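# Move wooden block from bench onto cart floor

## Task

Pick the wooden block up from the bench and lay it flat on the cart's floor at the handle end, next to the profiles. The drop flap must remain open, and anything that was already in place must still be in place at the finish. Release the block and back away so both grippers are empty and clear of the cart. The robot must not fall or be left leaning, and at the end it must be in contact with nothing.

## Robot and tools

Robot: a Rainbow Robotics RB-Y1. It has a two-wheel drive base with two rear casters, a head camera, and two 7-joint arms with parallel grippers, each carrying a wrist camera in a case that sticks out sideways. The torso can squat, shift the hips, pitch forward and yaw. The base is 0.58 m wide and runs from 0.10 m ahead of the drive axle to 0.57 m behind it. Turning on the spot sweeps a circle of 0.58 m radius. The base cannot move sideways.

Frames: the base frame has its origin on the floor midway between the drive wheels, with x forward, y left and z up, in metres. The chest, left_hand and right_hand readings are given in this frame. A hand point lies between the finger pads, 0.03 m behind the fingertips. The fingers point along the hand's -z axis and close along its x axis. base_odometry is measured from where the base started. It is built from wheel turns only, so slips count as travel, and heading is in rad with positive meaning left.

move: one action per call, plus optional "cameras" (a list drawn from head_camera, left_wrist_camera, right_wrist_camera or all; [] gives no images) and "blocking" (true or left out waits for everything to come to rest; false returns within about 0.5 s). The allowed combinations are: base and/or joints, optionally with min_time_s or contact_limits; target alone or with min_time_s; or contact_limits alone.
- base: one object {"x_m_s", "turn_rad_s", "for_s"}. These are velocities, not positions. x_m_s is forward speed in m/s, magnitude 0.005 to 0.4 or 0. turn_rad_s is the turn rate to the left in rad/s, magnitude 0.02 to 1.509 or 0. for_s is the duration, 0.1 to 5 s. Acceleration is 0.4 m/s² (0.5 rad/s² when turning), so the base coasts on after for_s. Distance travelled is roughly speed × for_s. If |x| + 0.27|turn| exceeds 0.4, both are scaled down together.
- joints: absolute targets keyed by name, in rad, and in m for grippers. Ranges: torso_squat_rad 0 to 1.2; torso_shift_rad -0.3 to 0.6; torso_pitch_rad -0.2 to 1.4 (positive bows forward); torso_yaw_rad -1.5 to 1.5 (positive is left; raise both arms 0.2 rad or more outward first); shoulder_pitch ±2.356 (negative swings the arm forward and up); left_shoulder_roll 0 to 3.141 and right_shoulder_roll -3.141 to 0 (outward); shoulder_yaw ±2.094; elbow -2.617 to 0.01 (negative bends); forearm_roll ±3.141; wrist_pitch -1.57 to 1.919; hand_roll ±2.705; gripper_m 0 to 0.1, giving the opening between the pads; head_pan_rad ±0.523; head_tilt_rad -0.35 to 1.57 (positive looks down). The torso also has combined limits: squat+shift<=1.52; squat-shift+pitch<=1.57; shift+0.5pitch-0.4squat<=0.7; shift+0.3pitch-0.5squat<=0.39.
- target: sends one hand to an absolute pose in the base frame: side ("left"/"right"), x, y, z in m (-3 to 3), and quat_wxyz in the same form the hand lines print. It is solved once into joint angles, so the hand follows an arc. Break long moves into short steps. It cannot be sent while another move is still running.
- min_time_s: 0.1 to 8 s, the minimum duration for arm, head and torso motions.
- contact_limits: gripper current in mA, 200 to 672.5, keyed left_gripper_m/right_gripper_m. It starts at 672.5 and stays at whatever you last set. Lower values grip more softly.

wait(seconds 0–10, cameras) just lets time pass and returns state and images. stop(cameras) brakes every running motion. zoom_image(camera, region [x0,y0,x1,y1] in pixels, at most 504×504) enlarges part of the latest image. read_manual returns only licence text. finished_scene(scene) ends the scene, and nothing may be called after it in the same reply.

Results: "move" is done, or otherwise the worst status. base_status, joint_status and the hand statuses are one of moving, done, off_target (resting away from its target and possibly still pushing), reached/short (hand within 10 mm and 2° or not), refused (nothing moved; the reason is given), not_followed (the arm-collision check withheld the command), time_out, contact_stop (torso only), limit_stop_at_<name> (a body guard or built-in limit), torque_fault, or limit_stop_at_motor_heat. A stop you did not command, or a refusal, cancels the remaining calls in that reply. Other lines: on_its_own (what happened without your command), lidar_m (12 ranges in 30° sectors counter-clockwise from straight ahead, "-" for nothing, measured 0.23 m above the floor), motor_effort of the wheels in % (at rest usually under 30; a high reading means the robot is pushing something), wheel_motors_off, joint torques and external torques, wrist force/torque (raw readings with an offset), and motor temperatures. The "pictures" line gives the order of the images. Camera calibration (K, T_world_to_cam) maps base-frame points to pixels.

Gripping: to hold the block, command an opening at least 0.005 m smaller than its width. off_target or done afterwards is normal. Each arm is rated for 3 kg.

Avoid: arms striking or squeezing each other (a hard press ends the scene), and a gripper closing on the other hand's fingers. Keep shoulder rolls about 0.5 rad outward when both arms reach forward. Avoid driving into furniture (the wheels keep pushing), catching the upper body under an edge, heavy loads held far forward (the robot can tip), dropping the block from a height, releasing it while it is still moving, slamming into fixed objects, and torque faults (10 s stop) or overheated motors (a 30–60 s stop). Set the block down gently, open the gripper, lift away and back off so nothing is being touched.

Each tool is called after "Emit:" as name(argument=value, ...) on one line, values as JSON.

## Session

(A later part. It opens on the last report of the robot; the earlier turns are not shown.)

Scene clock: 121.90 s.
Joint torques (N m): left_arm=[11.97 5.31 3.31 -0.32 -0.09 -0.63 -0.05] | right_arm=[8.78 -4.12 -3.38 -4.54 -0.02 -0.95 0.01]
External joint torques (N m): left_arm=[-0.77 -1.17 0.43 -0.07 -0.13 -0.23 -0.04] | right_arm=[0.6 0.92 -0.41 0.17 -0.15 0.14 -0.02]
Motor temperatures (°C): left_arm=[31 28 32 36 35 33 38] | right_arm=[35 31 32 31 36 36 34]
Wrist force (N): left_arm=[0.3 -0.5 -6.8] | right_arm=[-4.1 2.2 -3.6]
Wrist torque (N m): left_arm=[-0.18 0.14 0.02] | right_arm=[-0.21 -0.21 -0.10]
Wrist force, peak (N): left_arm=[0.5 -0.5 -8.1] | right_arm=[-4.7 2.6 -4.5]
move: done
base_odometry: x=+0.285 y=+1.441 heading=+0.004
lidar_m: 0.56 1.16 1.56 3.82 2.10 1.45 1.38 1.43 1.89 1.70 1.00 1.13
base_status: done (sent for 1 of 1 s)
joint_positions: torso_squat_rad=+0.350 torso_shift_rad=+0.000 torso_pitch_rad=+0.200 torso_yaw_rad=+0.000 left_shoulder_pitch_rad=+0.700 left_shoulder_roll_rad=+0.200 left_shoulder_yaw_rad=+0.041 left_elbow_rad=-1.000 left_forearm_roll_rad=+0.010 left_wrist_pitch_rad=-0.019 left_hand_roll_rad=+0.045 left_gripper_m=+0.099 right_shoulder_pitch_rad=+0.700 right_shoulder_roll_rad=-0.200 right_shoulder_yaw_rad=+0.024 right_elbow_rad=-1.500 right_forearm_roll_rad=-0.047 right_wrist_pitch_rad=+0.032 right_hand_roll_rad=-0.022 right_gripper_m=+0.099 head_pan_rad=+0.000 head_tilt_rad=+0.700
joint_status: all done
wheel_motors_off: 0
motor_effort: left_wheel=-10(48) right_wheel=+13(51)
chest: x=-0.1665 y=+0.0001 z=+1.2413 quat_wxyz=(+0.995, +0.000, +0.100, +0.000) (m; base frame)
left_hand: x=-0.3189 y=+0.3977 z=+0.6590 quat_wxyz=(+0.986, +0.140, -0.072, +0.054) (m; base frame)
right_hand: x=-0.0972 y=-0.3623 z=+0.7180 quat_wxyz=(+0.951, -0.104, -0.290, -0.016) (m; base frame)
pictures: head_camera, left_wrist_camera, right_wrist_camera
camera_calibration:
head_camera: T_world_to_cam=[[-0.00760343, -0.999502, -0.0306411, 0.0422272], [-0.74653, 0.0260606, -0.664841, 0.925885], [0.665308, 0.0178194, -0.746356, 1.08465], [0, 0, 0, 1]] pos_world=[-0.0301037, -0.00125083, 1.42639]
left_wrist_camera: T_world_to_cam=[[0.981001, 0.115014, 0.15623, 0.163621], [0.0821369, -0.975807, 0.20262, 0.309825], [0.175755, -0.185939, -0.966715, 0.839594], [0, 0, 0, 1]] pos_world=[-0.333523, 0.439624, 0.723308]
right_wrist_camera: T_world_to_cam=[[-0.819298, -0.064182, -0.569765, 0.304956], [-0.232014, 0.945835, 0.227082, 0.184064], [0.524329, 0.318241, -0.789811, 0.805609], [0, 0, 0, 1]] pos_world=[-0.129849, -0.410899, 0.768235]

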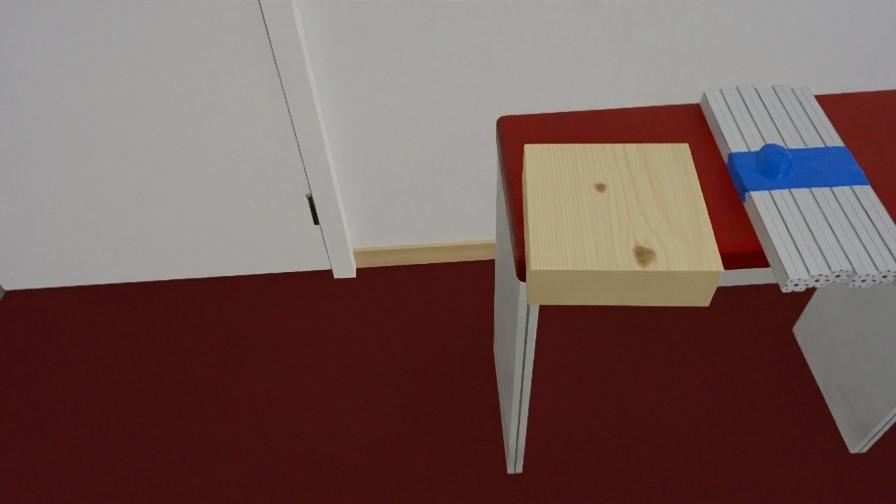

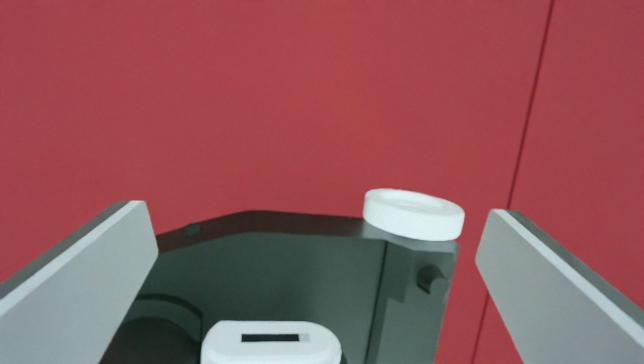

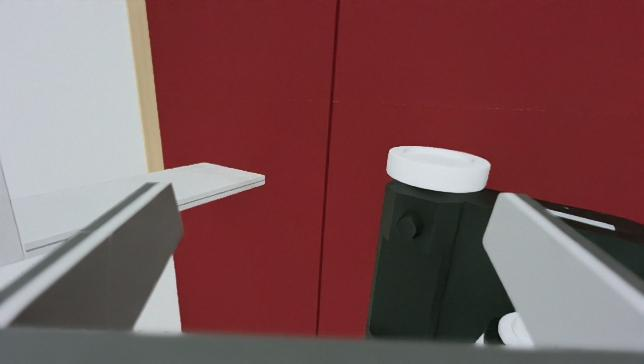

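Emit:
move(target={"side":"right","x":0.25,"y":-0.25,"z":0.85,"quat_wxyz":[0.7071,0,-0.7071,0]}, cameras=[])

Emit:
move(target={"side":"right","x":0.40,"y":-0.21,"z":0.755,"quat_wxyz":[0.7071,0,-0.7071,0]})

Scene clock: 130.47 s.
Joint torques (N m): left_arm=[11.35 4.93 3.11 -0.47 0 -0.52 -0.1] | right_arm=[-5.15 -1.53 -0.81 -7.08 -0.27 -1.79 0.12]
External joint torques (N m): left_arm=[-1.38 -1.56 0.24 -0.22 -0.05 -0.13 -0.09] | right_arm=[0.86 0.95 0.12 0.12 -0.44 0.11 0.07]
Motor temperatures (°C): left_arm=[31 28 32 36 35 33 38] | right_arm=[35 31 32 31 36 36 34]
Wrist force (N): left_arm=[-0.9 -0.3 -7.5] | right_arm=[-7.2 0.8 1.5]
Wrist torque (N m): left_arm=[-0.23 0.04 0.05] | right_arm=[-0.15 -0.40 -0.13]
Wrist force, peak (N): left_arm=[0.1 0.7 -8.2] | right_arm=[-7.9 0.2 1.3]
move: done
base_odometry: x=+0.285 y=+1.441 heading=+0.004
lidar_m: 0.56 1.16 1.56 3.82 2.11 1.46 1.38 1.43 1.90 1.70 1.00 1.12
base_status: not commanded
joint_positions: torso_squat_rad=+0.350 torso_shift_rad=+0.000 torso_pitch_rad=+0.200 torso_yaw_rad=+0.000 left_shoulder_pitch_rad=+0.700 left_shoulder_roll_rad=+0.200 left_shoulder_yaw_rad=+0.041 left_elbow_rad=-1.000 left_forearm_roll_rad=+0.010 left_wrist_pitch_rad=-0.019 left_hand_roll_rad=+0.045 left_gripper_m=+0.099 right_shoulder_pitch_rad=-0.079 right_shoulder_roll_rad=-0.099 right_shoulder_yaw_rad=+0.033 right_elbow_rad=-0.979 right_forearm_roll_rad=-0.110 right_wrist_pitch_rad=-0.714 right_hand_roll_rad=-0.007 right_gripper_m=+0.099 head_pan_rad=+0.000 head_tilt_rad=+0.700
joint_status: all done
wheel_motors_off: 0
motor_effort: left_wheel=-11(12) right_wheel=+11(16)
chest: x=-0.1665 y=+0.0001 z=+1.2413 quat_wxyz=(+0.995, +0.000, +0.100, +0.000) (m; base frame)
left_hand: x=-0.3190 y=+0.3977 z=+0.6590 quat_wxyz=(+0.986, +0.140, -0.072, +0.054) (m; base frame)
right_hand: x=+0.2497 y=-0.2500 z=+0.8509 quat_wxyz=(+0.708, +0.000, -0.706, +0.000) (m; base frame)
right_hand_status: reached (checked arc, planned for 1.1 s): 1 mm and 0.2 deg off.
pictures: none
No camera images: "cameras" was empty.

Scene clock: 131.87 s.
Joint torques (N m): left_arm=[11.15 4.91 3.14 -0.38 0 -0.59 0.02] | right_arm=[-17.47 -3.95 -1.55 -6.72 -0.11 -1.81 0.17]
External joint torques (N m): left_arm=[-1.59 -1.58 0.26 -0.13 -0.05 -0.19 0.02] | right_arm=[-0.24 0.85 -1.73 0.18 -0.3 -0.33 0.13]
Motor temperatures (°C): left_arm=[31 28 32 36 35 33 38] | right_arm=[35 31 32 31 36 36 34]
Wrist force (N): left_arm=[-0.2 -0.7 -7.3] | right_arm=[-5.5 0.2 -2.6]
Wrist torque (N m): left_arm=[-0.15 0.10 0.07] | right_arm=[-0.07 -0.27 -0.10]
Wrist force, peak (N): left_arm=[0.4 0.0 -8.0] | right_arm=[-7.9 0.9 0.0]
move: short
base_odometry: x=+0.285 y=+1.441 heading=+0.004
lidar_m: 0.56 1.16 1.57 3.81 2.09 1.45 1.39 1.44 1.91 1.71 1.00 1.12
base_status: not commanded
joint_positions: torso_squat_rad=+0.350 torso_shift_rad=+0.000 torso_pitch_rad=+0.200 torso_yaw_rad=+0.000 left_shoulder_pitch_rad=+0.700 left_shoulder_roll_rad=+0.200 left_shoulder_yaw_rad=+0.041 left_elbow_rad=-1.000 left_forearm_roll_rad=+0.010 left_wrist_pitch_rad=-0.019 left_hand_roll_rad=+0.045 left_gripper_m=+0.099 right_shoulder_pitch_rad=-0.831 right_shoulder_roll_rad=-0.103 right_shoulder_yaw_rad=-0.211 right_elbow_rad=-0.267 right_forearm_roll_rad=-0.192 right_wrist_pitch_rad=-0.014 right_hand_roll_rad=+0.157 right_gripper_m=+0.099 head_pan_rad=+0.000 head_tilt_rad=+0.700
joint_status: all done
wheel_motors_off: 0
motor_effort: left_wheel=-11(12) right_wheel=+10(16)
chest: x=-0.1665 y=+0.0001 z=+1.2413 quat_wxyz=(+0.995, +0.000, +0.100, +0.000) (m; base frame)
left_hand: x=-0.3190 y=+0.3977 z=+0.6590 quat_wxyz=(+0.986, +0.140, -0.072, +0.054) (m; base frame)
right_hand: x=+0.3829 y=-0.2103 z=+0.7726 quat_wxyz=(+0.905, +0.006, -0.425, +0.006) (m; base frame)
right_hand_status: short (checked arc, as near as the solve gets, planned for 1.1 s): 25 mm and 39.6 deg off.
pictures: head_camera, left_wrist_camera, right_wrist_camera
camera_calibration:
head_camera: T_world_to_cam=[[-0.00760343, -0.999502, -0.0306411, 0.0422272], [-0.74653, 0.0260606, -0.664841, 0.925885], [0.665308, 0.0178194, -0.746356, 1.08465], [0, 0, 0, 1]] pos_world=[-0.0301037, -0.00125083, 1.42639]
left_wrist_camera: T_world_to_cam=[[0.981011, 0.115091, 0.156115, 0.163674], [0.0822335, -0.975797, 0.202628, 0.309848], [0.175657, -0.185942, -0.966732, 0.839575], [0, 0, 0, 1]] pos_world=[-0.333523, 0.439624, 0.723308]
right_wrist_camera: T_world_to_cam=[[-0.616743, -0.0344081, -0.786412, 0.835245], [-0.427824, 0.853259, 0.298187, 0.139955], [0.660754, 0.520351, -0.540962, 0.346527], [0, 0, 0, 1]] pos_world=[0.346038, -0.270994, 0.802572]

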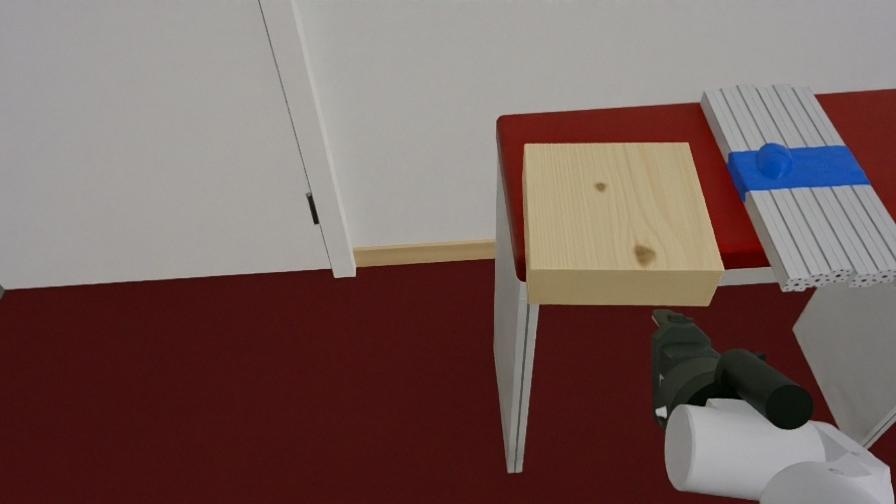

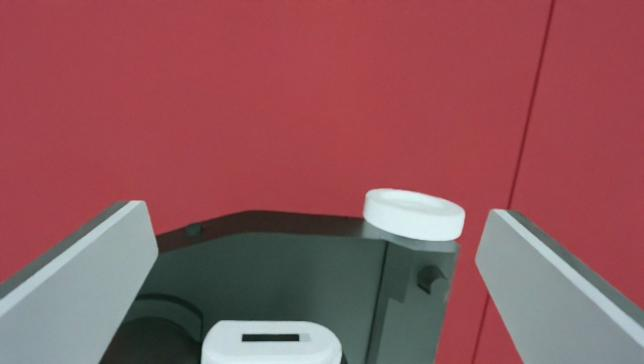

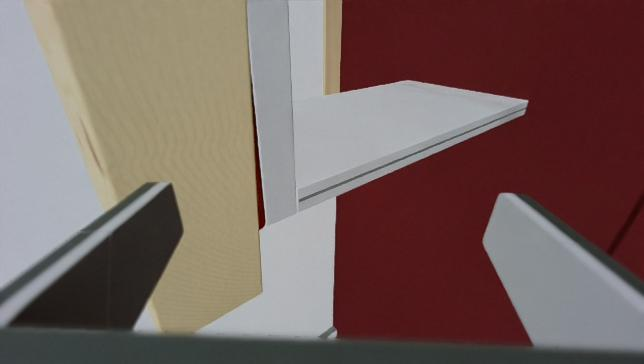

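Emit:
move(target={"side":"right","x":0.22,"y":-0.25,"z":0.85,"quat_wxyz":[0.7071,0,-0.7071,0]}, cameras=[])

Emit:
move(joints={"torso_squat_rad":0.7}, cameras=[])

Emit:
move(target={"side":"right","x":0.3,"y":-0.21,"z":0.755,"quat_wxyz":[0.7071,0,-0.7071,0]})

Scene clock: 135.63 s.
Joint torques (N m): left_arm=[11.12 5.03 3.37 -0.43 -0.03 -0.63 -0.04] | right_arm=[-4.97 -1 -0.62 -8.19 -0.25 -1.94 -0.05]
External joint torques (N m): left_arm=[-1.62 -1.46 0.5 -0.18 -0.07 -0.24 -0.03] | right_arm=[-0.66 0.91 0.08 -1.08 -0.33 -0.05 -0.1]
Motor temperatures (°C): left_arm=[31 28 32 36 35 33 38] | right_arm=[35 31 32 31 36 36 34]
Wrist force (N): left_arm=[0.4 -0.5 -7.5] | right_arm=[-7.1 0.7 1.1]
Wrist torque (N m): left_arm=[-0.18 0.18 0.07] | right_arm=[-0.17 -0.43 -0.12]
Wrist force, peak (N): left_arm=[-0.1 -0.4 -8.3] | right_arm=[-8.0 0.1 0.9]
move: done
base_odometry: x=+0.285 y=+1.441 heading=+0.004
lidar_m: 0.56 1.16 1.58 3.80 2.09 1.47 1.39 1.44 1.90 1.71 0.99 1.12
base_status: not commanded
joint_positions: torso_squat_rad=+0.350 torso_shift_rad=+0.000 torso_pitch_rad=+0.200 torso_yaw_rad=+0.000 left_shoulder_pitch_rad=+0.700 left_shoulder_roll_rad=+0.200 left_shoulder_yaw_rad=+0.041 left_elbow_rad=-1.000 left_forearm_roll_rad=+0.010 left_wrist_pitch_rad=-0.019 left_hand_roll_rad=+0.045 left_gripper_m=+0.099 right_shoulder_pitch_rad=+0.016 right_shoulder_roll_rad=-0.057 right_shoulder_yaw_rad=-0.017 right_elbow_rad=-1.047 right_forearm_roll_rad=+0.014 right_wrist_pitch_rad=-0.743 right_hand_roll_rad=-0.071 right_gripper_m=+0.099 head_pan_rad=+0.000 head_tilt_rad=+0.700
joint_status: all done
wheel_motors_off: 0
motor_effort: left_wheel=-11(12) right_wheel=+14(14)
chest: x=-0.1665 y=+0.0001 z=+1.2413 quat_wxyz=(+0.995, +0.000, +0.100, +0.000) (m; base frame)
left_hand: x=-0.3190 y=+0.3977 z=+0.6590 quat_wxyz=(+0.986, +0.140, -0.072, +0.054) (m; base frame)
right_hand: x=+0.2197 y=-0.2501 z=+0.8500 quat_wxyz=(+0.706, +0.000, -0.708, +0.000) (m; base frame)
right_hand_status: reached (checked arc, planned for 1.2 s): 0 mm and 0.2 deg off.
pictures: none
No camera images: "cameras" was empty.

Scene clock: 137.60 s.
Joint torques (N m): left_arm=[10.98 4.99 2.93 -0.38 0.08 -0.67 -0.09] | right_arm=[-4.54 -1.41 -0.58 -7.94 0 -1.97 0.04]
External joint torques (N m): left_arm=[-1.75 -1.5 0.06 -0.13 0.04 -0.28 -0.09] | right_arm=[-0.24 0.5 0.11 -0.82 -0.09 -0.08 -0.01]
Motor temperatures (°C): left_arm=[31 28 32 36 35 33 38] | right_arm=[35 31 32 31 36 36 34]
Wrist force (N): left_arm=[-0.5 0.0 -7.4] | right_arm=[-6.9 0.7 1.2]
Wrist torque (N m): left_arm=[-0.28 0.09 0.10] | right_arm=[-0.14 -0.35 -0.13]
Wrist force, peak (N): left_arm=[0.0 0.0 -8.0] | right_arm=[-7.9 0.6 1.1]
move: done
base_odometry: x=+0.285 y=+1.441 heading=+0.004
lidar_m: 0.56 1.14 1.55 3.82 2.10 1.47 1.39 1.45 1.90 1.72 1.01 1.12
base_status: not commanded
joint_positions: torso_squat_rad=+0.700 torso_shift_rad=+0.000 torso_pitch_rad=+0.200 torso_yaw_rad=+0.000 left_shoulder_pitch_rad=+0.700 left_shoulder_roll_rad=+0.200 left_shoulder_yaw_rad=+0.041 left_elbow_rad=-1.000 left_forearm_roll_rad=+0.010 left_wrist_pitch_rad=-0.019 left_hand_roll_rad=+0.045 left_gripper_m=+0.099 right_shoulder_pitch_rad=+0.016 right_shoulder_roll_rad=-0.057 right_shoulder_yaw_rad=-0.017 right_elbow_rad=-1.047 right_forearm_roll_rad=+0.014 right_wrist_pitch_rad=-0.743 right_hand_roll_rad=-0.071 right_gripper_m=+0.099 head_pan_rad=+0.000 head_tilt_rad=+0.700
joint_status: all done
wheel_motors_off: 0
motor_effort: left_wheel=-11(12) right_wheel=+13(15)
chest: x=-0.1666 y=+0.0001 z=+1.1192 quat_wxyz=(+0.995, +0.000, +0.100, +0.000) (m; base frame)
left_hand: x=-0.3190 y=+0.3977 z=+0.5368 quat_wxyz=(+0.986, +0.140, -0.072, +0.054) (m; base frame)
right_hand: x=+0.2197 y=-0.2501 z=+0.7279 quat_wxyz=(+0.706, +0.000, -0.708, +0.000) (m; base frame)
pictures: none
No camera images: "cameras" was empty.

Scene clock: 138.50 s.
Joint torques (N m): left_arm=[11.14 4.96 3.56 -0.46 -0.12 -0.62 0.01] | right_arm=[-7.91 -0.08 -2.25 -8.04 -0.03 -2.14 -0.05]
External joint torques (N m): left_arm=[-1.6 -1.53 0.69 -0.21 -0.16 -0.23 0.02] | right_arm=[0.57 0.56 -2.3 0.05 -0.29 -0.24 -0.1]
Motor temperatures (°C): left_arm=[31 28 32 36 35 33 38] | right_arm=[35 31 32 31 36 36 34]
Wrist force (N): left_arm=[-0.8 0.2 -7.1] | right_arm=[-7.5 0.7 1.1]
Wrist torque (N m): left_arm=[-0.29 0.03 0.05] | right_arm=[-0.15 -0.42 -0.13]
Wrist force, peak (N): left_arm=[-0.1 -1.0 -7.8] | right_arm=[-8.0 0.6 2.1]
move: done
base_odometry: x=+0.285 y=+1.441 heading=+0.004
lidar_m: 0.56 1.16 1.57 3.82 2.09 1.46 1.39 1.45 1.91 1.72 0.99 1.14
base_status: not commanded
joint_positions: torso_squat_rad=+0.700 torso_shift_rad=+0.000 torso_pitch_rad=+0.200 torso_yaw_rad=+0.000 left_shoulder_pitch_rad=+0.700 left_shoulder_roll_rad=+0.200 left_shoulder_yaw_rad=+0.041 left_elbow_rad=-1.000 left_forearm_roll_rad=+0.010 left_wrist_pitch_rad=-0.019 left_hand_roll_rad=+0.045 left_gripper_m=+0.099 right_shoulder_pitch_rad=-0.180 right_shoulder_roll_rad=+0.000 right_shoulder_yaw_rad=-0.029 right_elbow_rad=-1.026 right_forearm_roll_rad=-0.058 right_wrist_pitch_rad=-0.576 right_hand_roll_rad=+0.055 right_gripper_m=+0.099 head_pan_rad=+0.000 head_tilt_rad=+0.700
joint_status: all done
wheel_motors_off: 0
motor_effort: left_wheel=-10(13) right_wheel=+10(14)
chest: x=-0.1665 y=+0.0001 z=+1.1192 quat_wxyz=(+0.995, +0.000, +0.100, +0.000) (m; base frame)
left_hand: x=-0.3190 y=+0.3977 z=+0.5368 quat_wxyz=(+0.986, +0.140, -0.072, +0.054) (m; base frame)
right_hand: x=+0.3000 y=-0.2098 z=+0.7552 quat_wxyz=(+0.707, +0.000, -0.707, +0.000) (m; base frame)
right_hand_status: reached (checked arc, planned for 0.5 s): 0 mm and 0.1 deg off.
pictures: head_camera, left_wrist_camera, right_wrist_camera
camera_calibration:
head_camera: T_world_to_cam=[[-0.00752897, -0.999504, -0.0305764, 0.0383997], [-0.746479, 0.0259634, -0.664902, 0.844647], [0.665366, 0.0178186, -0.746305, 0.993445], [0, 0, 0, 1]] pos_world=[-0.0302036, -0.00125111, 1.30419]
left_wrist_camera: T_world_to_cam=[[0.980994, 0.11511, 0.15621, 0.182778], [0.0822331, -0.975795, 0.202636, 0.334611], [0.175754, -0.185939, -0.966715, 0.721479], [0, 0, 0, 1]] pos_world=[-0.333623, 0.439624, 0.601108]
right_wrist_camera: T_world_to_cam=[[0.0255052, -0.0289934, -0.999254, 0.73965], [-0.507569, 0.860776, -0.0379307, 0.388626], [0.861234, 0.508157, 0.00723812, -0.0850897], [0, 0, 0, 1]] pos_world=[0.251672, -0.269836, 0.754455]

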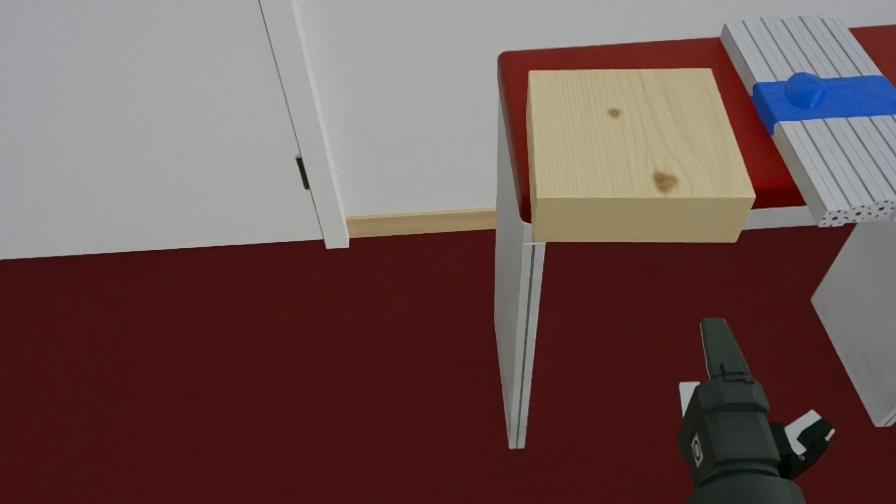

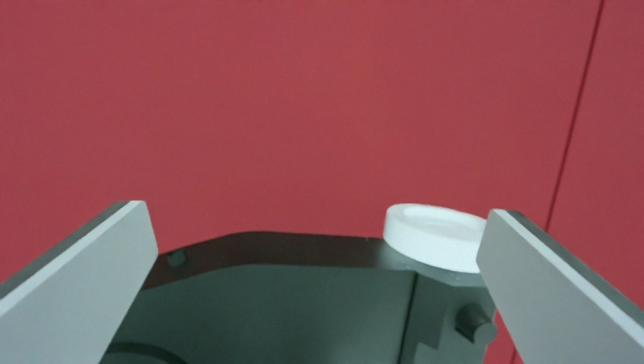

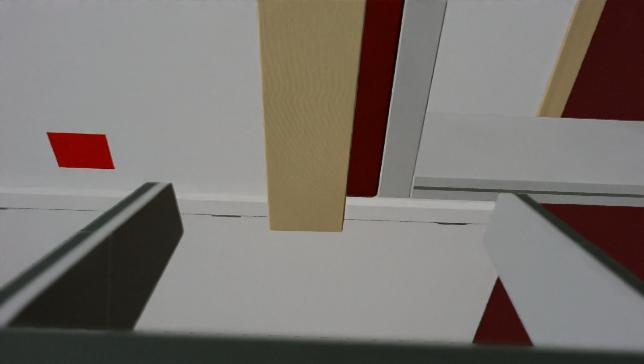

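Emit:
move(target={"side":"right","x":0.29,"y":-0.20,"z":0.769,"quat_wxyz":[0.7071,0,-0.7071,0]}, cameras=[])

Emit:
move(base={"x_m_s":0.15,"for_s":1.0})

Scene clock: 145.50 s.
Joint torques (N m): left_arm=[11.07 5.39 3.47 -0.54 0 -0.67 -0.06] | right_arm=[-7.02 0.46 0.72 -9.5 0.17 -2.02 0.11]
External joint torques (N m): left_arm=[-1.67 -1.09 0.6 -0.29 -0.05 -0.27 -0.06] | right_arm=[0.56 0.53 0.68 -1.05 -0.17 -0.13 0.06]
Motor temperatures (°C): left_arm=[31 28 32 36 35 33 38] | right_arm=[35 30 32 31 36 36 34]
Wrist force (N): left_arm=[-0.1 -0.6 -7.3] | right_arm=[-7.5 0.9 0.8]
Wrist torque (N m): left_arm=[-0.16 0.16 0.08] | right_arm=[-0.15 -0.45 -0.13]
Wrist force, peak (N): left_arm=[0.1 -0.4 -8.7] | right_arm=[-7.8 1.4 1.6]
move: done
base_odometry: x=+0.285 y=+1.441 heading=+0.004
lidar_m: 0.57 1.16 1.56 3.80 2.09 1.46 1.38 1.44 1.91 1.70 1.00 1.13
base_status: not commanded
joint_positions: torso_squat_rad=+0.700 torso_shift_rad=+0.000 torso_pitch_rad=+0.200 torso_yaw_rad=+0.000 left_shoulder_pitch_rad=+0.700 left_shoulder_roll_rad=+0.200 left_shoulder_yaw_rad=+0.041 left_elbow_rad=-1.000 left_forearm_roll_rad=+0.010 left_wrist_pitch_rad=-0.019 left_hand_roll_rad=+0.045 left_gripper_m=+0.099 right_shoulder_pitch_rad=-0.101 right_shoulder_roll_rad=+0.000 right_shoulder_yaw_rad=+0.039 right_elbow_rad=-1.169 right_forearm_roll_rad=-0.144 right_wrist_pitch_rad=-0.512 right_hand_roll_rad=+0.134 right_gripper_m=+0.099 head_pan_rad=+0.000 head_tilt_rad=+0.700
joint_status: all done
wheel_motors_off: 0
motor_effort: left_wheel=-12(12) right_wheel=+13(13)
chest: x=-0.1665 y=+0.0001 z=+1.1192 quat_wxyz=(+0.995, +0.000, +0.100, +0.000) (m; base frame)
left_hand: x=-0.3190 y=+0.3977 z=+0.5368 quat_wxyz=(+0.986, +0.140, -0.072, +0.054) (m; base frame)
right_hand: x=+0.2900 y=-0.1999 z=+0.7690 quat_wxyz=(+0.707, +0.001, -0.707, +0.001) (m; base frame)
right_hand_status: reached (checked arc, planned for 0.4 s): 0 mm and 0.2 deg off.
pictures: none
No camera images: "cameras" was empty.

Scene clock: 147.20 s.
Joint torques (N m): left_arm=[11.1 5.26 3.27 -0.55 -0.04 -0.69 0.02] | right_arm=[-7.97 0.53 0.47 -9.57 0.22 -2.03 -0.06]
External joint torques (N m): left_arm=[-1.64 -1.22 0.4 -0.3 -0.09 -0.3 0.03] | right_arm=[-0.41 0.6 0.43 -1.13 -0.12 -0.15 -0.11]
Motor temperatures (°C): left_arm=[31 28 32 36 35 33 38] | right_arm=[35 30 32 31 36 36 34]
Wrist force (N): left_arm=[0.5 0.2 -7.4] | right_arm=[-7.1 0.5 0.9]
Wrist torque (N m): left_arm=[-0.23 0.25 0.11] | right_arm=[-0.13 -0.39 -0.15]
Wrist force, peak (N): left_arm=[0.3 -0.3 -8.2] | right_arm=[-7.6 0.4 1.4]
move: done
base_odometry: x=+0.435 y=+1.442 heading=+0.003
lidar_m: 0.41 1.01 1.36 3.33 2.31 1.63 1.54 1.59 2.11 1.30 0.91 1.10
base_status: done (sent for 1 of 1 s)
joint_positions: torso_squat_rad=+0.700 torso_shift_rad=+0.000 torso_pitch_rad=+0.200 torso_yaw_rad=+0.000 left_shoulder_pitch_rad=+0.700 left_shoulder_roll_rad=+0.200 left_shoulder_yaw_rad=+0.041 left_elbow_rad=-1.000 left_forearm_roll_rad=+0.010 left_wrist_pitch_rad=-0.019 left_hand_roll_rad=+0.045 left_gripper_m=+0.099 right_shoulder_pitch_rad=-0.101 right_shoulder_roll_rad=+0.000 right_shoulder_yaw_rad=+0.039 right_elbow_rad=-1.170 right_forearm_roll_rad=-0.144 right_wrist_pitch_rad=-0.512 right_hand_roll_rad=+0.134 right_gripper_m=+0.099 head_pan_rad=+0.000 head_tilt_rad=+0.700
joint_status: not commanded
wheel_motors_off: 0
motor_effort: left_wheel=-13(28) right_wheel=+13(35)
chest: x=-0.1664 y=+0.0001 z=+1.1191 quat_wxyz=(+0.995, +0.000, +0.100, +0.000) (m; base frame)
left_hand: x=-0.3190 y=+0.3977 z=+0.5368 quat_wxyz=(+0.986, +0.140, -0.072, +0.054) (m; base frame)
right_hand: x=+0.2900 y=-0.2000 z=+0.7688 quat_wxyz=(+0.707, +0.001, -0.707, +0.001) (m; base frame)
pictures: head_camera, left_wrist_camera, right_wrist_camera
camera_calibration:
head_camera: T_world_to_cam=[[-0.00753334, -0.999504, -0.0305749, 0.0383984], [-0.746573, 0.0259632, -0.664796, 0.844582], [0.665261, 0.0178183, -0.746399, 0.993498], [0, 0, 0, 1]] pos_world=[-0.0301036, -0.00125111, 1.30419]
left_wrist_camera: T_world_to_cam=[[0.981011, 0.115091, 0.156115, 0.182751], [0.0822335, -0.975797, 0.202628, 0.334609], [0.175657, -0.185942, -0.966732, 0.721441], [0, 0, 0, 1]] pos_world=[-0.333523, 0.439624, 0.601108]
right_wrist_camera: T_world_to_cam=[[0.0271225, -0.0282753, -0.999232, 0.753464], [-0.508894, 0.859984, -0.038148, 0.375904], [0.860402, 0.509538, 0.00893578, -0.0823093], [0, 0, 0, 1]] pos_world=[0.241679, -0.260027, 0.767961]

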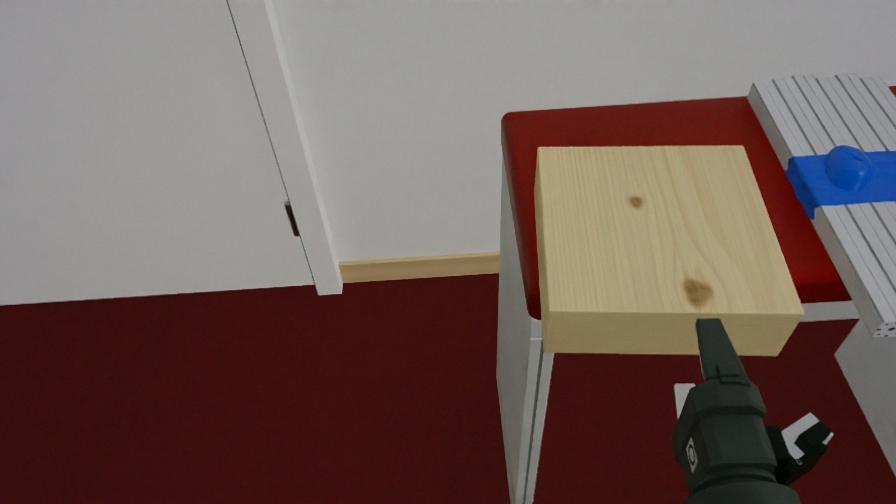

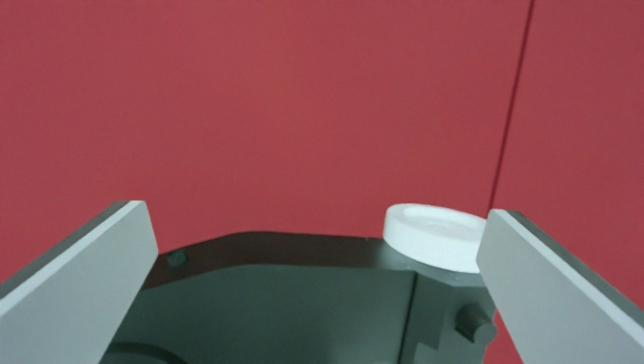

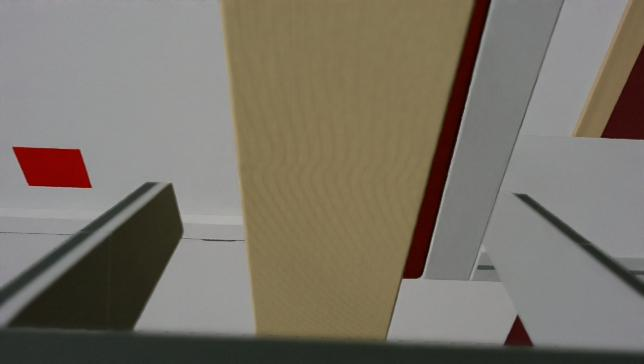

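Emit:
move(target={"side":"right","x":0.29,"y":-0.195,"z":0.764,"quat_wxyz":[0.7071,0,-0.7071,0]}, cameras=[])

Emit:
move(base={"x_m_s":0.08,"for_s":0.8}, cameras=["head_camera","right_wrist_camera"])

Scene clock: 151.13 s.
Joint torques (N m): left_arm=[11.01 4.99 3.04 -0.36 -0.06 -0.68 -0.06] | right_arm=[-9.23 0.85 1.03 -8.86 0.19 -2.13 0.05]
External joint torques (N m): left_arm=[-1.72 -1.5 0.17 -0.11 -0.11 -0.29 -0.06] | right_arm=[-1.55 0.8 0.97 -0.53 -0.18 -0.26 0]
Motor temperatures (°C): left_arm=[31 28 32 36 35 33 38] | right_arm=[35 30 32 31 36 36 34]
Wrist force (N): left_arm=[-0.5 0.0 -7.1] | right_arm=[-7.2 0.5 1.1]
Wrist torque (N m): left_arm=[-0.28 0.10 0.06] | right_arm=[-0.10 -0.41 -0.12]
Wrist force, peak (N): left_arm=[0.2 -0.4 -8.0] | right_arm=[-8.1 0.1 1.0]
move: done
base_odometry: x=+0.435 y=+1.442 heading=+0.003
lidar_m: 0.41 1.01 1.36 3.33 2.32 1.62 1.52 1.60 2.11 1.29 0.93 1.10
base_status: not commanded
joint_positions: torso_squat_rad=+0.700 torso_shift_rad=+0.000 torso_pitch_rad=+0.200 torso_yaw_rad=+0.000 left_shoulder_pitch_rad=+0.700 left_shoulder_roll_rad=+0.200 left_shoulder_yaw_rad=+0.041 left_elbow_rad=-1.000 left_forearm_roll_rad=+0.010 left_wrist_pitch_rad=-0.019 left_hand_roll_rad=+0.045 left_gripper_m=+0.099 right_shoulder_pitch_rad=-0.114 right_shoulder_roll_rad=+0.000 right_shoulder_yaw_rad=+0.054 right_elbow_rad=-1.135 right_forearm_roll_rad=-0.179 right_wrist_pitch_rad=-0.534 right_hand_roll_rad=+0.166 right_gripper_m=+0.099 head_pan_rad=+0.000 head_tilt_rad=+0.700
joint_status: all done
wheel_motors_off: 0
motor_effort: left_wheel=-12(12) right_wheel=+13(14)
chest: x=-0.1664 y=+0.0001 z=+1.1192 quat_wxyz=(+0.995, +0.000, +0.100, +0.000) (m; base frame)
left_hand: x=-0.3190 y=+0.3977 z=+0.5368 quat_wxyz=(+0.986, +0.140, -0.072, +0.054) (m; base frame)
right_hand: x=+0.2897 y=-0.1955 z=+0.7639 quat_wxyz=(+0.708, +0.000, -0.707, +0.001) (m; base frame)
right_hand_status: reached (checked arc, planned for 0.2 s): 1 mm and 0.1 deg off.
pictures: none
No camera images: "cameras" was empty.

Scene clock: 152.43 s.
Joint torques (N m): left_arm=[11.41 5.05 3.17 -0.37 0.1 -0.66 -0.06] | right_arm=[-8.32 0.79 0.75 -8.98 0.3 -2.07 0.05]
External joint torques (N m): left_arm=[-1.32 -1.44 0.3 -0.12 0.06 -0.27 -0.06] | right_arm=[-0.64 0.74 0.7 -0.65 -0.07 -0.2 0]
Motor temperatures (°C): left_arm=[31 28 32 36 35 33 38] | right_arm=[35 30 32 31 36 36 34]
Wrist force (N): left_arm=[0.1 -0.9 -7.6] | right_arm=[-6.9 0.6 1.4]
Wrist torque (N m): left_arm=[-0.14 0.18 0.11] | right_arm=[-0.11 -0.35 -0.12]
Wrist force, peak (N): left_arm=[-0.6 -0.4 -8.2] | right_arm=[-7.5 0.9 1.6]
move: done
base_odometry: x=+0.500 y=+1.442 heading=+0.002
lidar_m: 0.34 0.95 1.28 3.08 2.42 1.70 1.59 1.67 2.19 1.33 0.89 1.02
base_status: done (sent for 0.8 of 0.8 s)
joint_positions: torso_squat_rad=+0.700 torso_shift_rad=+0.000 torso_pitch_rad=+0.200 torso_yaw_rad=+0.000 left_shoulder_pitch_rad=+0.700 left_shoulder_roll_rad=+0.200 left_shoulder_yaw_rad=+0.041 left_elbow_rad=-1.000 left_forearm_roll_rad=+0.010 left_wrist_pitch_rad=-0.019 left_hand_roll_rad=+0.045 left_gripper_m=+0.099 right_shoulder_pitch_rad=-0.114 right_shoulder_roll_rad=+0.000 right_shoulder_yaw_rad=+0.054 right_elbow_rad=-1.135 right_forearm_roll_rad=-0.179 right_wrist_pitch_rad=-0.534 right_hand_roll_rad=+0.166 right_gripper_m=+0.099 head_pan_rad=+0.000 head_tilt_rad=+0.700
joint_status: not commanded
wheel_motors_off: 0
motor_effort: left_wheel=-13(28) right_wheel=+11(33)
chest: x=-0.1664 y=+0.0001 z=+1.1191 quat_wxyz=(+0.995, +0.000, +0.100, +0.000) (m; base frame)
left_hand: x=-0.3190 y=+0.3977 z=+0.5368 quat_wxyz=(+0.986, +0.140, -0.072, +0.054) (m; base frame)
right_hand: x=+0.2898 y=-0.1955 z=+0.7640 quat_wxyz=(+0.708, +0.000, -0.707, +0.001) (m; base frame)
pictures: head_camera, right_wrist_camera
camera_calibration:
head_camera: T_world_to_cam=[[-0.00760781, -0.999502, -0.0306396, 0.0384808], [-0.746624, 0.0260604, -0.664736, 0.844501], [0.665203, 0.0178191, -0.74645, 0.993564], [0, 0, 0, 1]] pos_world=[-0.0301037, -0.00125082, 1.3042]
right_wrist_camera: T_world_to_cam=[[0.0249683, -0.0294178, -0.999255, 0.749138], [-0.50809, 0.860464, -0.0380274, 0.371592], [0.860942, 0.508661, 0.00653741, -0.0829009], [0, 0, 0, 1]] pos_world=[0.241471, -0.255535, 0.763253]

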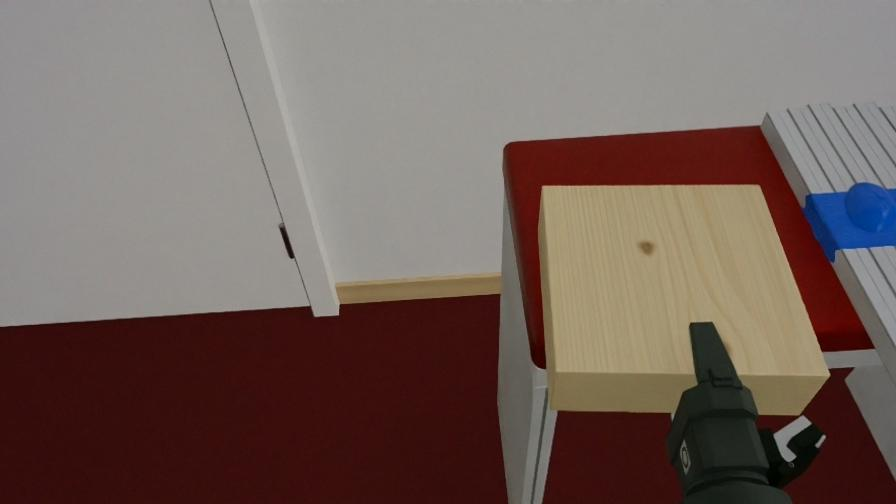

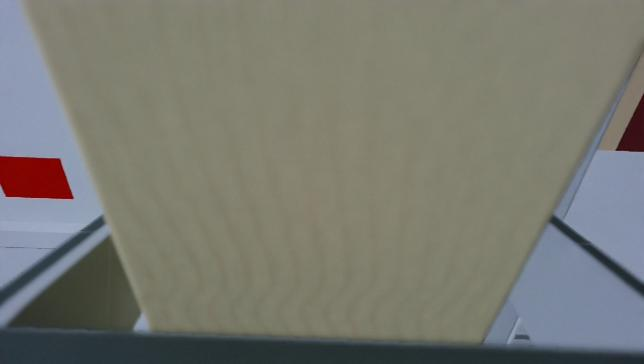

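Emit:
move(joints={"right_gripper_m":0.04}, cameras=["head_camera","right_wrist_camera"])

Emit:
move(joints={"torso_squat_rad":0.5}, min_time_s=2, cameras=["head_camera","right_wrist_camera"])

Scene clock: 154.70 s.
Joint torques (N m): left_arm=[11.24 5.06 3.13 -0.35 -0.04 -0.6 0] | right_arm=[-8.27 0.86 0.83 -6.18 0.32 0.36 0.08]
External joint torques (N m): left_arm=[-1.49 -1.43 0.25 -0.1 -0.08 -0.21 0] | right_arm=[-0.57 0.81 0.78 2.15 -0.05 2.23 0.03]
Motor temperatures (°C): left_arm=[31 28 32 36 35 33 38] | right_arm=[35 30 32 31 36 36 34]
Wrist force (N): left_arm=[-0.1 -0.3 -7.3] | right_arm=[1.2 -0.1 7.9]
Wrist torque (N m): left_arm=[-0.19 0.11 0.05] | right_arm=[-0.05 -0.93 -0.29]
Wrist force, peak (N): left_arm=[-0.6 0.1 -8.0] | right_arm=[2.2 -0.1 8.4]
move: off_target
base_odometry: x=+0.500 y=+1.442 heading=+0.002
lidar_m: 0.35 0.96 1.28 3.09 2.42 1.69 1.60 1.67 2.17 1.32 0.89 1.02
base_status: not commanded
joint_positions: torso_squat_rad=+0.700 torso_shift_rad=+0.000 torso_pitch_rad=+0.200 torso_yaw_rad=+0.000 left_shoulder_pitch_rad=+0.700 left_shoulder_roll_rad=+0.200 left_shoulder_yaw_rad=+0.041 left_elbow_rad=-1.000 left_forearm_roll_rad=+0.010 left_wrist_pitch_rad=-0.019 left_hand_roll_rad=+0.045 left_gripper_m=+0.099 right_shoulder_pitch_rad=-0.114 right_shoulder_roll_rad=+0.000 right_shoulder_yaw_rad=+0.054 right_elbow_rad=-1.136 right_forearm_roll_rad=-0.179 right_wrist_pitch_rad=-0.535 right_hand_roll_rad=+0.166 right_gripper_m=+0.076 head_pan_rad=+0.000 head_tilt_rad=+0.700
joint_status: right_gripper_m off_target (ended at +0.076, target +0.040)
wheel_motors_off: 0
motor_effort: left_wheel=-12(13) right_wheel=+13(13)
chest: x=-0.1666 y=+0.0001 z=+1.1192 quat_wxyz=(+0.995, +0.000, +0.100, +0.000) (m; base frame)
left_hand: x=-0.3190 y=+0.3977 z=+0.5368 quat_wxyz=(+0.986, +0.140, -0.072, +0.054) (m; base frame)
right_hand: x=+0.2899 y=-0.1955 z=+0.7646 quat_wxyz=(+0.707, +0.000, -0.707, +0.001) (m; base frame)
pictures: head_camera, right_wrist_camera
camera_calibration:
head_camera: T_world_to_cam=[[-0.00759905, -0.999502, -0.0306426, 0.0384834], [-0.746436, 0.0260609, -0.664946, 0.844632], [0.665414, 0.0178198, -0.746262, 0.993458], [0, 0, 0, 1]] pos_world=[-0.0303037, -0.00125083, 1.30419]
right_wrist_camera: T_world_to_cam=[[0.0266641, -0.0293624, -0.999213, 0.749317], [-0.507941, 0.860516, -0.0388412, 0.372217], [0.860979, 0.508577, 0.00803057, -0.0840806], [0, 0, 0, 1]] pos_world=[0.241476, -0.255536, 0.76386]

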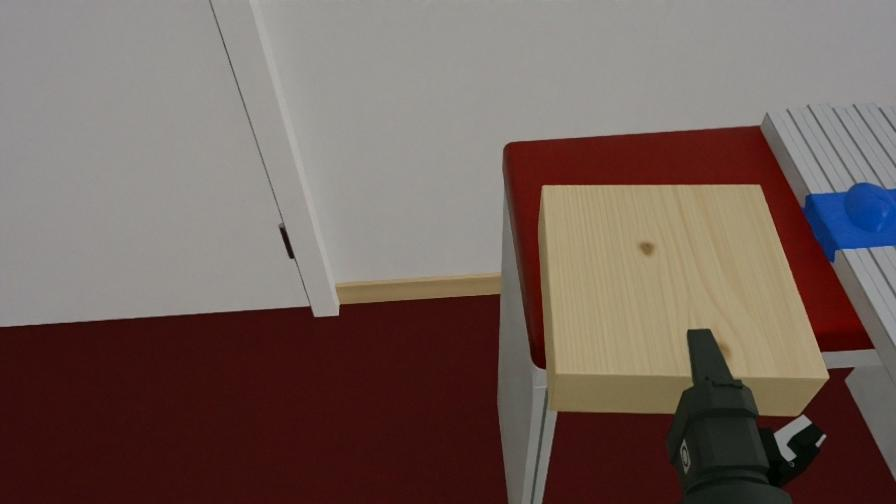

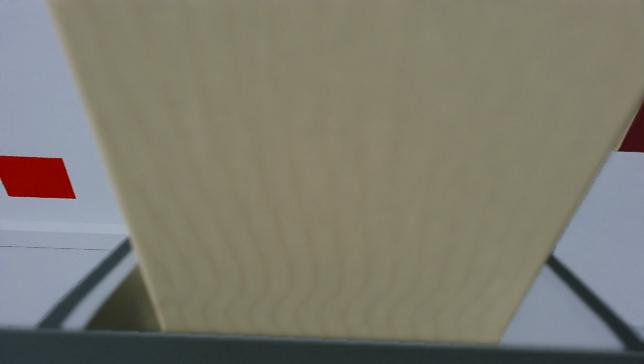

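Scene clock: 157.00 s.
Joint torques (N m): left_arm=[11.59 4.92 3.25 -0.21 -0.07 -0.71 -0.02] | right_arm=[-15.17 0.89 0.48 -18.77 0.46 -7.92 0.03]
External joint torques (N m): left_arm=[-1.16 -1.57 0.37 0.03 -0.11 -0.32 -0.01] | right_arm=[-7.55 0.84 0.42 -10.47 0.09 -6.04 -0.02]
Motor temperatures (°C): left_arm=[31 28 32 36 35 33 38] | right_arm=[35 30 32 31 36 37 34]
Wrist force (N): left_arm=[-0.4 0.1 -6.9] | right_arm=[-24.5 1.1 0.7]
Wrist torque (N m): left_arm=[-0.25 0.11 0.09] | right_arm=[-0.07 1.48 0.11]
Wrist force, peak (N): left_arm=[-0.1 0.3 -8.0] | right_arm=[-25.5 0.9 0.6]
move: done
base_odometry: x=+0.500 y=+1.442 heading=+0.002
lidar_m: 0.35 0.95 1.28 3.08 2.43 1.70 1.60 1.66 2.17 1.32 0.88 1.01
base_status: not commanded
joint_positions: torso_squat_rad=+0.500 torso_shift_rad=+0.000 torso_pitch_rad=+0.201 torso_yaw_rad=+0.000 left_shoulder_pitch_rad=+0.700 left_shoulder_roll_rad=+0.200 left_shoulder_yaw_rad=+0.041 left_elbow_rad=-1.000 left_forearm_roll_rad=+0.010 left_wrist_pitch_rad=-0.019 left_hand_roll_rad=+0.045 left_gripper_m=+0.099 right_shoulder_pitch_rad=-0.113 right_shoulder_roll_rad=+0.000 right_shoulder_yaw_rad=+0.054 right_elbow_rad=-1.133 right_forearm_roll_rad=-0.179 right_wrist_pitch_rad=-0.533 right_hand_roll_rad=+0.166 right_gripper_m=+0.074 head_pan_rad=+0.000 head_tilt_rad=+0.700
joint_status: all done
wheel_motors_off: 0
motor_effort: left_wheel=-11(12) right_wheel=+9(13)
chest: x=-0.1661 y=+0.0001 z=+1.1980 quat_wxyz=(+0.995, +0.000, +0.100, +0.000) (m; base frame)
left_hand: x=-0.3190 y=+0.3977 z=+0.6158 quat_wxyz=(+0.986, +0.140, -0.072, +0.054) (m; base frame)
right_hand: x=+0.2888 y=-0.1958 z=+0.8404 quat_wxyz=(+0.710, +0.000, -0.704, +0.001) (m; base frame)
pictures: head_camera, right_wrist_camera
camera_calibration:
head_camera: T_world_to_cam=[[-0.00762927, -0.999502, -0.0306317, 0.0408875], [-0.747093, 0.0260586, -0.664209, 0.896515], [0.664676, 0.0178173, -0.746919, 1.05269], [0, 0, 0, 1]] pos_world=[-0.0296038, -0.00125083, 1.383]
right_wrist_camera: T_world_to_cam=[[0.0187453, -0.0296649, -0.999384, 0.827412], [-0.507991, 0.860648, -0.0350751, 0.371797], [0.861158, 0.508336, 0.00106356, -0.0779074], [0, 0, 0, 1]] pos_world=[0.24045, -0.255838, 0.840026]

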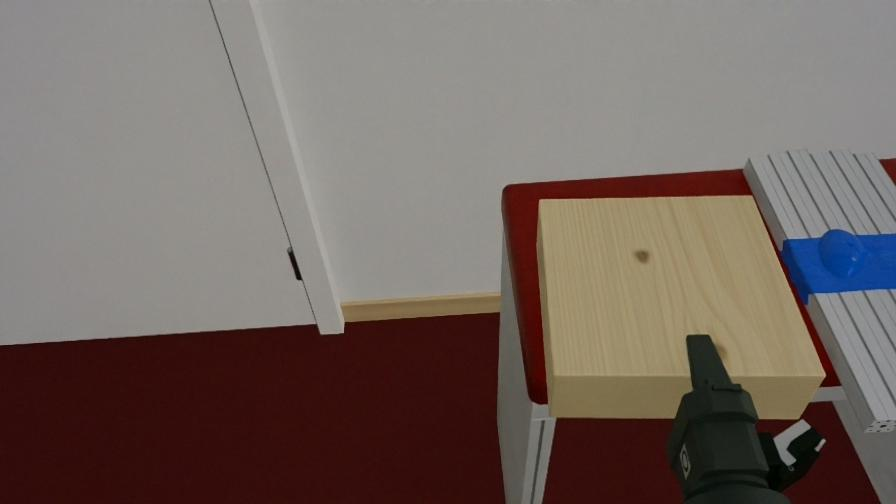

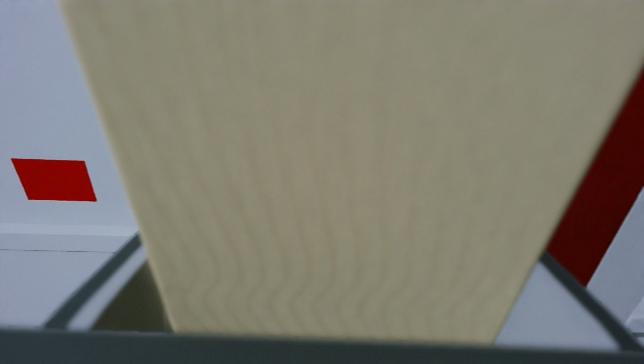

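Emit:
move(base={"x_m_s":-0.25,"for_s":2.0}, cameras=["head_camera"])

Emit:
move(base={"turn_rad_s":-0.5,"for_s":3.14}, cameras=["head_camera"])

Emit:
move(joints={"torso_squat_rad":1.0,"torso_shift_rad":0.3,"torso_pitch_rad":0.5,"torso_yaw_rad":0.3}, min_time_s=3, cameras=["head_camera"])

Scene clock: 179.77 s.
Joint torques (N m): left_arm=[10.87 5.15 3.38 -0.13 0.03 -0.75 0.02] | right_arm=[-17.02 0.61 0.39 -19.43 0.49 -8.11 0.13]
External joint torques (N m): left_arm=[-1.87 -1.34 0.5 0.12 -0.02 -0.36 0.02] | right_arm=[-9.4 0.56 0.33 -11.13 0.13 -6.23 0.08]
Motor temperatures (°C): left_arm=[31 28 32 36 35 33 38] | right_arm=[35 30 32 33 36 38 34]
Wrist force (N): left_arm=[0.4 -0.1 -6.6] | right_arm=[-24.6 0.6 0.2]
Wrist torque (N m): left_arm=[-0.27 0.18 0.08] | right_arm=[-0.15 1.50 0.11]
Wrist force, peak (N): left_arm=[-0.4 -0.2 -8.4] | right_arm=[-25.6 1.0 2.0]
move: done
base_odometry: x=-0.001 y=+1.441 heading=+0.001
lidar_m: 0.84 1.45 1.94 4.18 1.68 1.17 1.10 1.15 1.51 3.57 1.39 1.21
base_status: done (sent for 2 of 2 s)
joint_positions: torso_squat_rad=+0.500 torso_shift_rad=+0.000 torso_pitch_rad=+0.201 torso_yaw_rad=+0.000 left_shoulder_pitch_rad=+0.700 left_shoulder_roll_rad=+0.200 left_shoulder_yaw_rad=+0.041 left_elbow_rad=-1.000 left_forearm_roll_rad=+0.010 left_wrist_pitch_rad=-0.019 left_hand_roll_rad=+0.045 left_gripper_m=+0.099 right_shoulder_pitch_rad=-0.112 right_shoulder_roll_rad=+0.000 right_shoulder_yaw_rad=+0.054 right_elbow_rad=-1.133 right_forearm_roll_rad=-0.179 right_wrist_pitch_rad=-0.533 right_hand_roll_rad=+0.166 right_gripper_m=+0.074 head_pan_rad=+0.000 head_tilt_rad=+0.700
joint_status: not commanded
wheel_motors_off: 0
motor_effort: left_wheel=-16(30) right_wheel=+16(50)
chest: x=-0.1662 y=+0.0000 z=+1.1980 quat_wxyz=(+0.995, +0.000, +0.100, +0.000) (m; base frame)
left_hand: x=-0.3191 y=+0.3977 z=+0.6159 quat_wxyz=(+0.986, +0.140, -0.072, +0.054) (m; base frame)
right_hand: x=+0.2885 y=-0.1959 z=+0.8402 quat_wxyz=(+0.710, +0.000, -0.704, +0.001) (m; base frame)
pictures: head_camera
camera_calibration:
head_camera: T_world_to_cam=[[-0.00763131, -0.999497, -0.0307759, 0.0409862], [-0.746907, 0.026161, -0.664413, 0.896731], [0.664884, 0.0179164, -0.746731, 1.0525], [0, 0, 0, 1]] pos_world=[-0.0297038, -0.00135077, 1.383]

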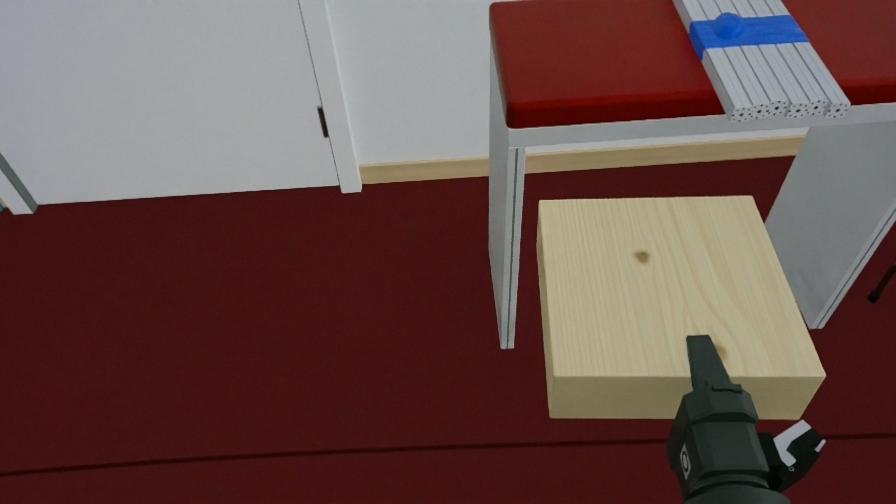

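Scene clock: 184.23 s.
Joint torques (N m): left_arm=[11.06 5.02 3.35 -0.22 -0.01 -0.67 0.02] | right_arm=[-16.77 0.87 0.44 -19.36 0.59 -8.15 0.14]
External joint torques (N m): left_arm=[-1.69 -1.47 0.47 0.02 -0.05 -0.28 0.02] | right_arm=[-9.16 0.82 0.39 -11.06 0.22 -6.27 0.09]
Motor temperatures (°C): left_arm=[31 28 32 36 35 33 38] | right_arm=[35 30 32 33 36 39 34]
Wrist force (N): left_arm=[-0.3 0.0 -7.4] | right_arm=[-24.2 1.1 0.6]
Wrist torque (N m): left_arm=[-0.24 0.10 0.05] | right_arm=[-0.01 1.48 0.13]
Wrist force, peak (N): left_arm=[-0.8 -0.1 -8.3] | right_arm=[-25.0 2.6 -0.4]
move: done
base_odometry: x=-0.001 y=+1.441 heading=-1.566
lidar_m: 3.49 1.45 1.20 0.86 1.45 1.95 4.18 1.69 1.18 1.11 1.13 1.47
base_status: done (sent for 3.13 of 3.13 s)
joint_positions: torso_squat_rad=+0.500 torso_shift_rad=+0.000 torso_pitch_rad=+0.201 torso_yaw_rad=+0.000 left_shoulder_pitch_rad=+0.700 left_shoulder_roll_rad=+0.200 left_shoulder_yaw_rad=+0.041 left_elbow_rad=-1.000 left_forearm_roll_rad=+0.010 left_wrist_pitch_rad=-0.019 left_hand_roll_rad=+0.045 left_gripper_m=+0.099 right_shoulder_pitch_rad=-0.112 right_shoulder_roll_rad=+0.000 right_shoulder_yaw_rad=+0.054 right_elbow_rad=-1.133 right_forearm_roll_rad=-0.179 right_wrist_pitch_rad=-0.533 right_hand_roll_rad=+0.166 right_gripper_m=+0.074 head_pan_rad=+0.000 head_tilt_rad=+0.700
joint_status: not commanded
wheel_motors_off: 0
motor_effort: left_wheel=+16(52) right_wheel=+7(49)
chest: x=-0.1662 y=+0.0000 z=+1.1980 quat_wxyz=(+0.995, +0.000, +0.100, +0.000) (m; base frame)
left_hand: x=-0.3191 y=+0.3977 z=+0.6159 quat_wxyz=(+0.986, +0.140, -0.072, +0.054) (m; base frame)
right_hand: x=+0.2886 y=-0.1958 z=+0.8402 quat_wxyz=(+0.710, +0.000, -0.704, +0.001) (m; base frame)
pictures: head_camera
camera_calibration:
head_camera: T_world_to_cam=[[-0.00763439, -0.999497, -0.0307786, 0.0409898], [-0.746907, 0.026165, -0.664413, 0.89673], [0.664884, 0.0179163, -0.746731, 1.0525], [0, 0, 0, 1]] pos_world=[-0.0297038, -0.00135076, 1.383]

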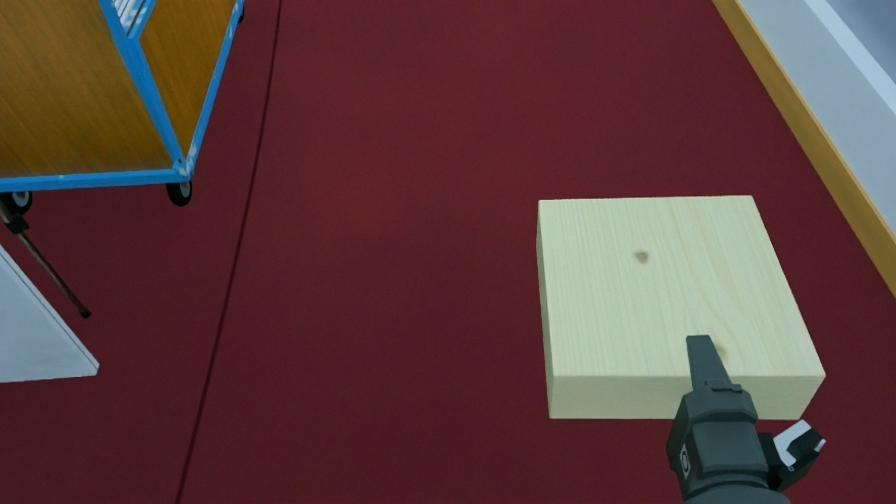

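Scene clock: 187.53 s.
Joint torques (N m): left_arm=[16.01 8.21 4.9 2.74 -0.04 -0.12 0.05] | right_arm=[-10.43 4.21 1.07 -16.66 0.67 -7.49 -0.04]
External joint torques (N m): left_arm=[-2.12 -1.6 0.58 0.11 -0.1 -0.28 0.04] | right_arm=[-8.58 0.73 -0.54 -10.14 0.2 -5.74 -0.08]
Motor temperatures (°C): left_arm=[31 28 32 36 35 33 38] | right_arm=[35 30 32 33 36 39 34]
Wrist force (N): left_arm=[1.6 -1.6 -6.5] | right_arm=[-23.3 -2.5 -6.0]
Wrist torque (N m): left_arm=[-0.10 0.24 0.06] | right_arm=[-0.40 1.49 0.11]
Wrist force, peak (N): left_arm=[1.2 -1.6 -7.8] | right_arm=[-24.4 -1.3 -5.8]
move: done
base_odometry: x=-0.001 y=+1.441 heading=-1.565
lidar_m: 3.50 1.43 1.19 0.83 1.44 1.93 4.17 1.71 1.18 1.11 1.13 1.48
base_status: not commanded
joint_positions: torso_squat_rad=+1.000 torso_shift_rad=+0.300 torso_pitch_rad=+0.501 torso_yaw_rad=+0.300 left_shoulder_pitch_rad=+0.700 left_shoulder_roll_rad=+0.200 left_shoulder_yaw_rad=+0.041 left_elbow_rad=-1.000 left_forearm_roll_rad=+0.010 left_wrist_pitch_rad=-0.019 left_hand_roll_rad=+0.045 left_gripper_m=+0.099 right_shoulder_pitch_rad=-0.112 right_shoulder_roll_rad=+0.000 right_shoulder_yaw_rad=+0.054 right_elbow_rad=-1.133 right_forearm_roll_rad=-0.179 right_wrist_pitch_rad=-0.533 right_hand_roll_rad=+0.166 right_gripper_m=+0.074 head_pan_rad=+0.000 head_tilt_rad=+0.700
joint_status: all done
wheel_motors_off: 0
motor_effort: left_wheel=+16(21) right_wheel=-3(8)
chest: x=+0.0325 y=+0.0000 z=+0.9133 quat_wxyz=(+0.958, +0.037, +0.245, +0.145) (m; base frame)
left_hand: x=-0.3875 y=+0.3700 z=+0.4580 quat_wxyz=(+0.960, +0.206, +0.092, +0.167) (m; base frame)
right_hand: x=+0.3917 y=-0.0343 z=+0.4205 quat_wxyz=(+0.798, +0.136, -0.584, +0.064) (m; base frame)
pictures: head_camera
camera_calibration:
head_camera: T_world_to_cam=[[0.242738, -0.955269, -0.168936, 0.151842], [-0.893244, -0.152164, -0.423039, 0.640156], [0.37841, 0.253589, -0.890224, 0.848139], [0, 0, 0, 1]] pos_world=[0.214013, 0.0273808, 1.0515]

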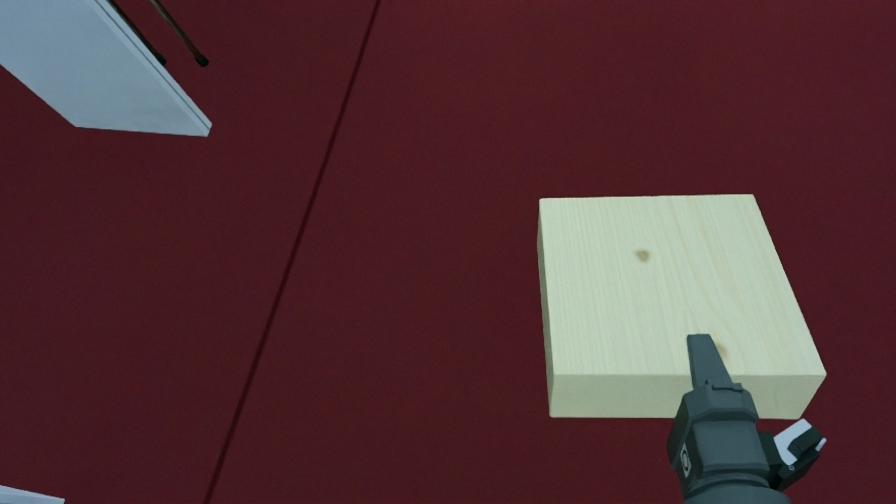

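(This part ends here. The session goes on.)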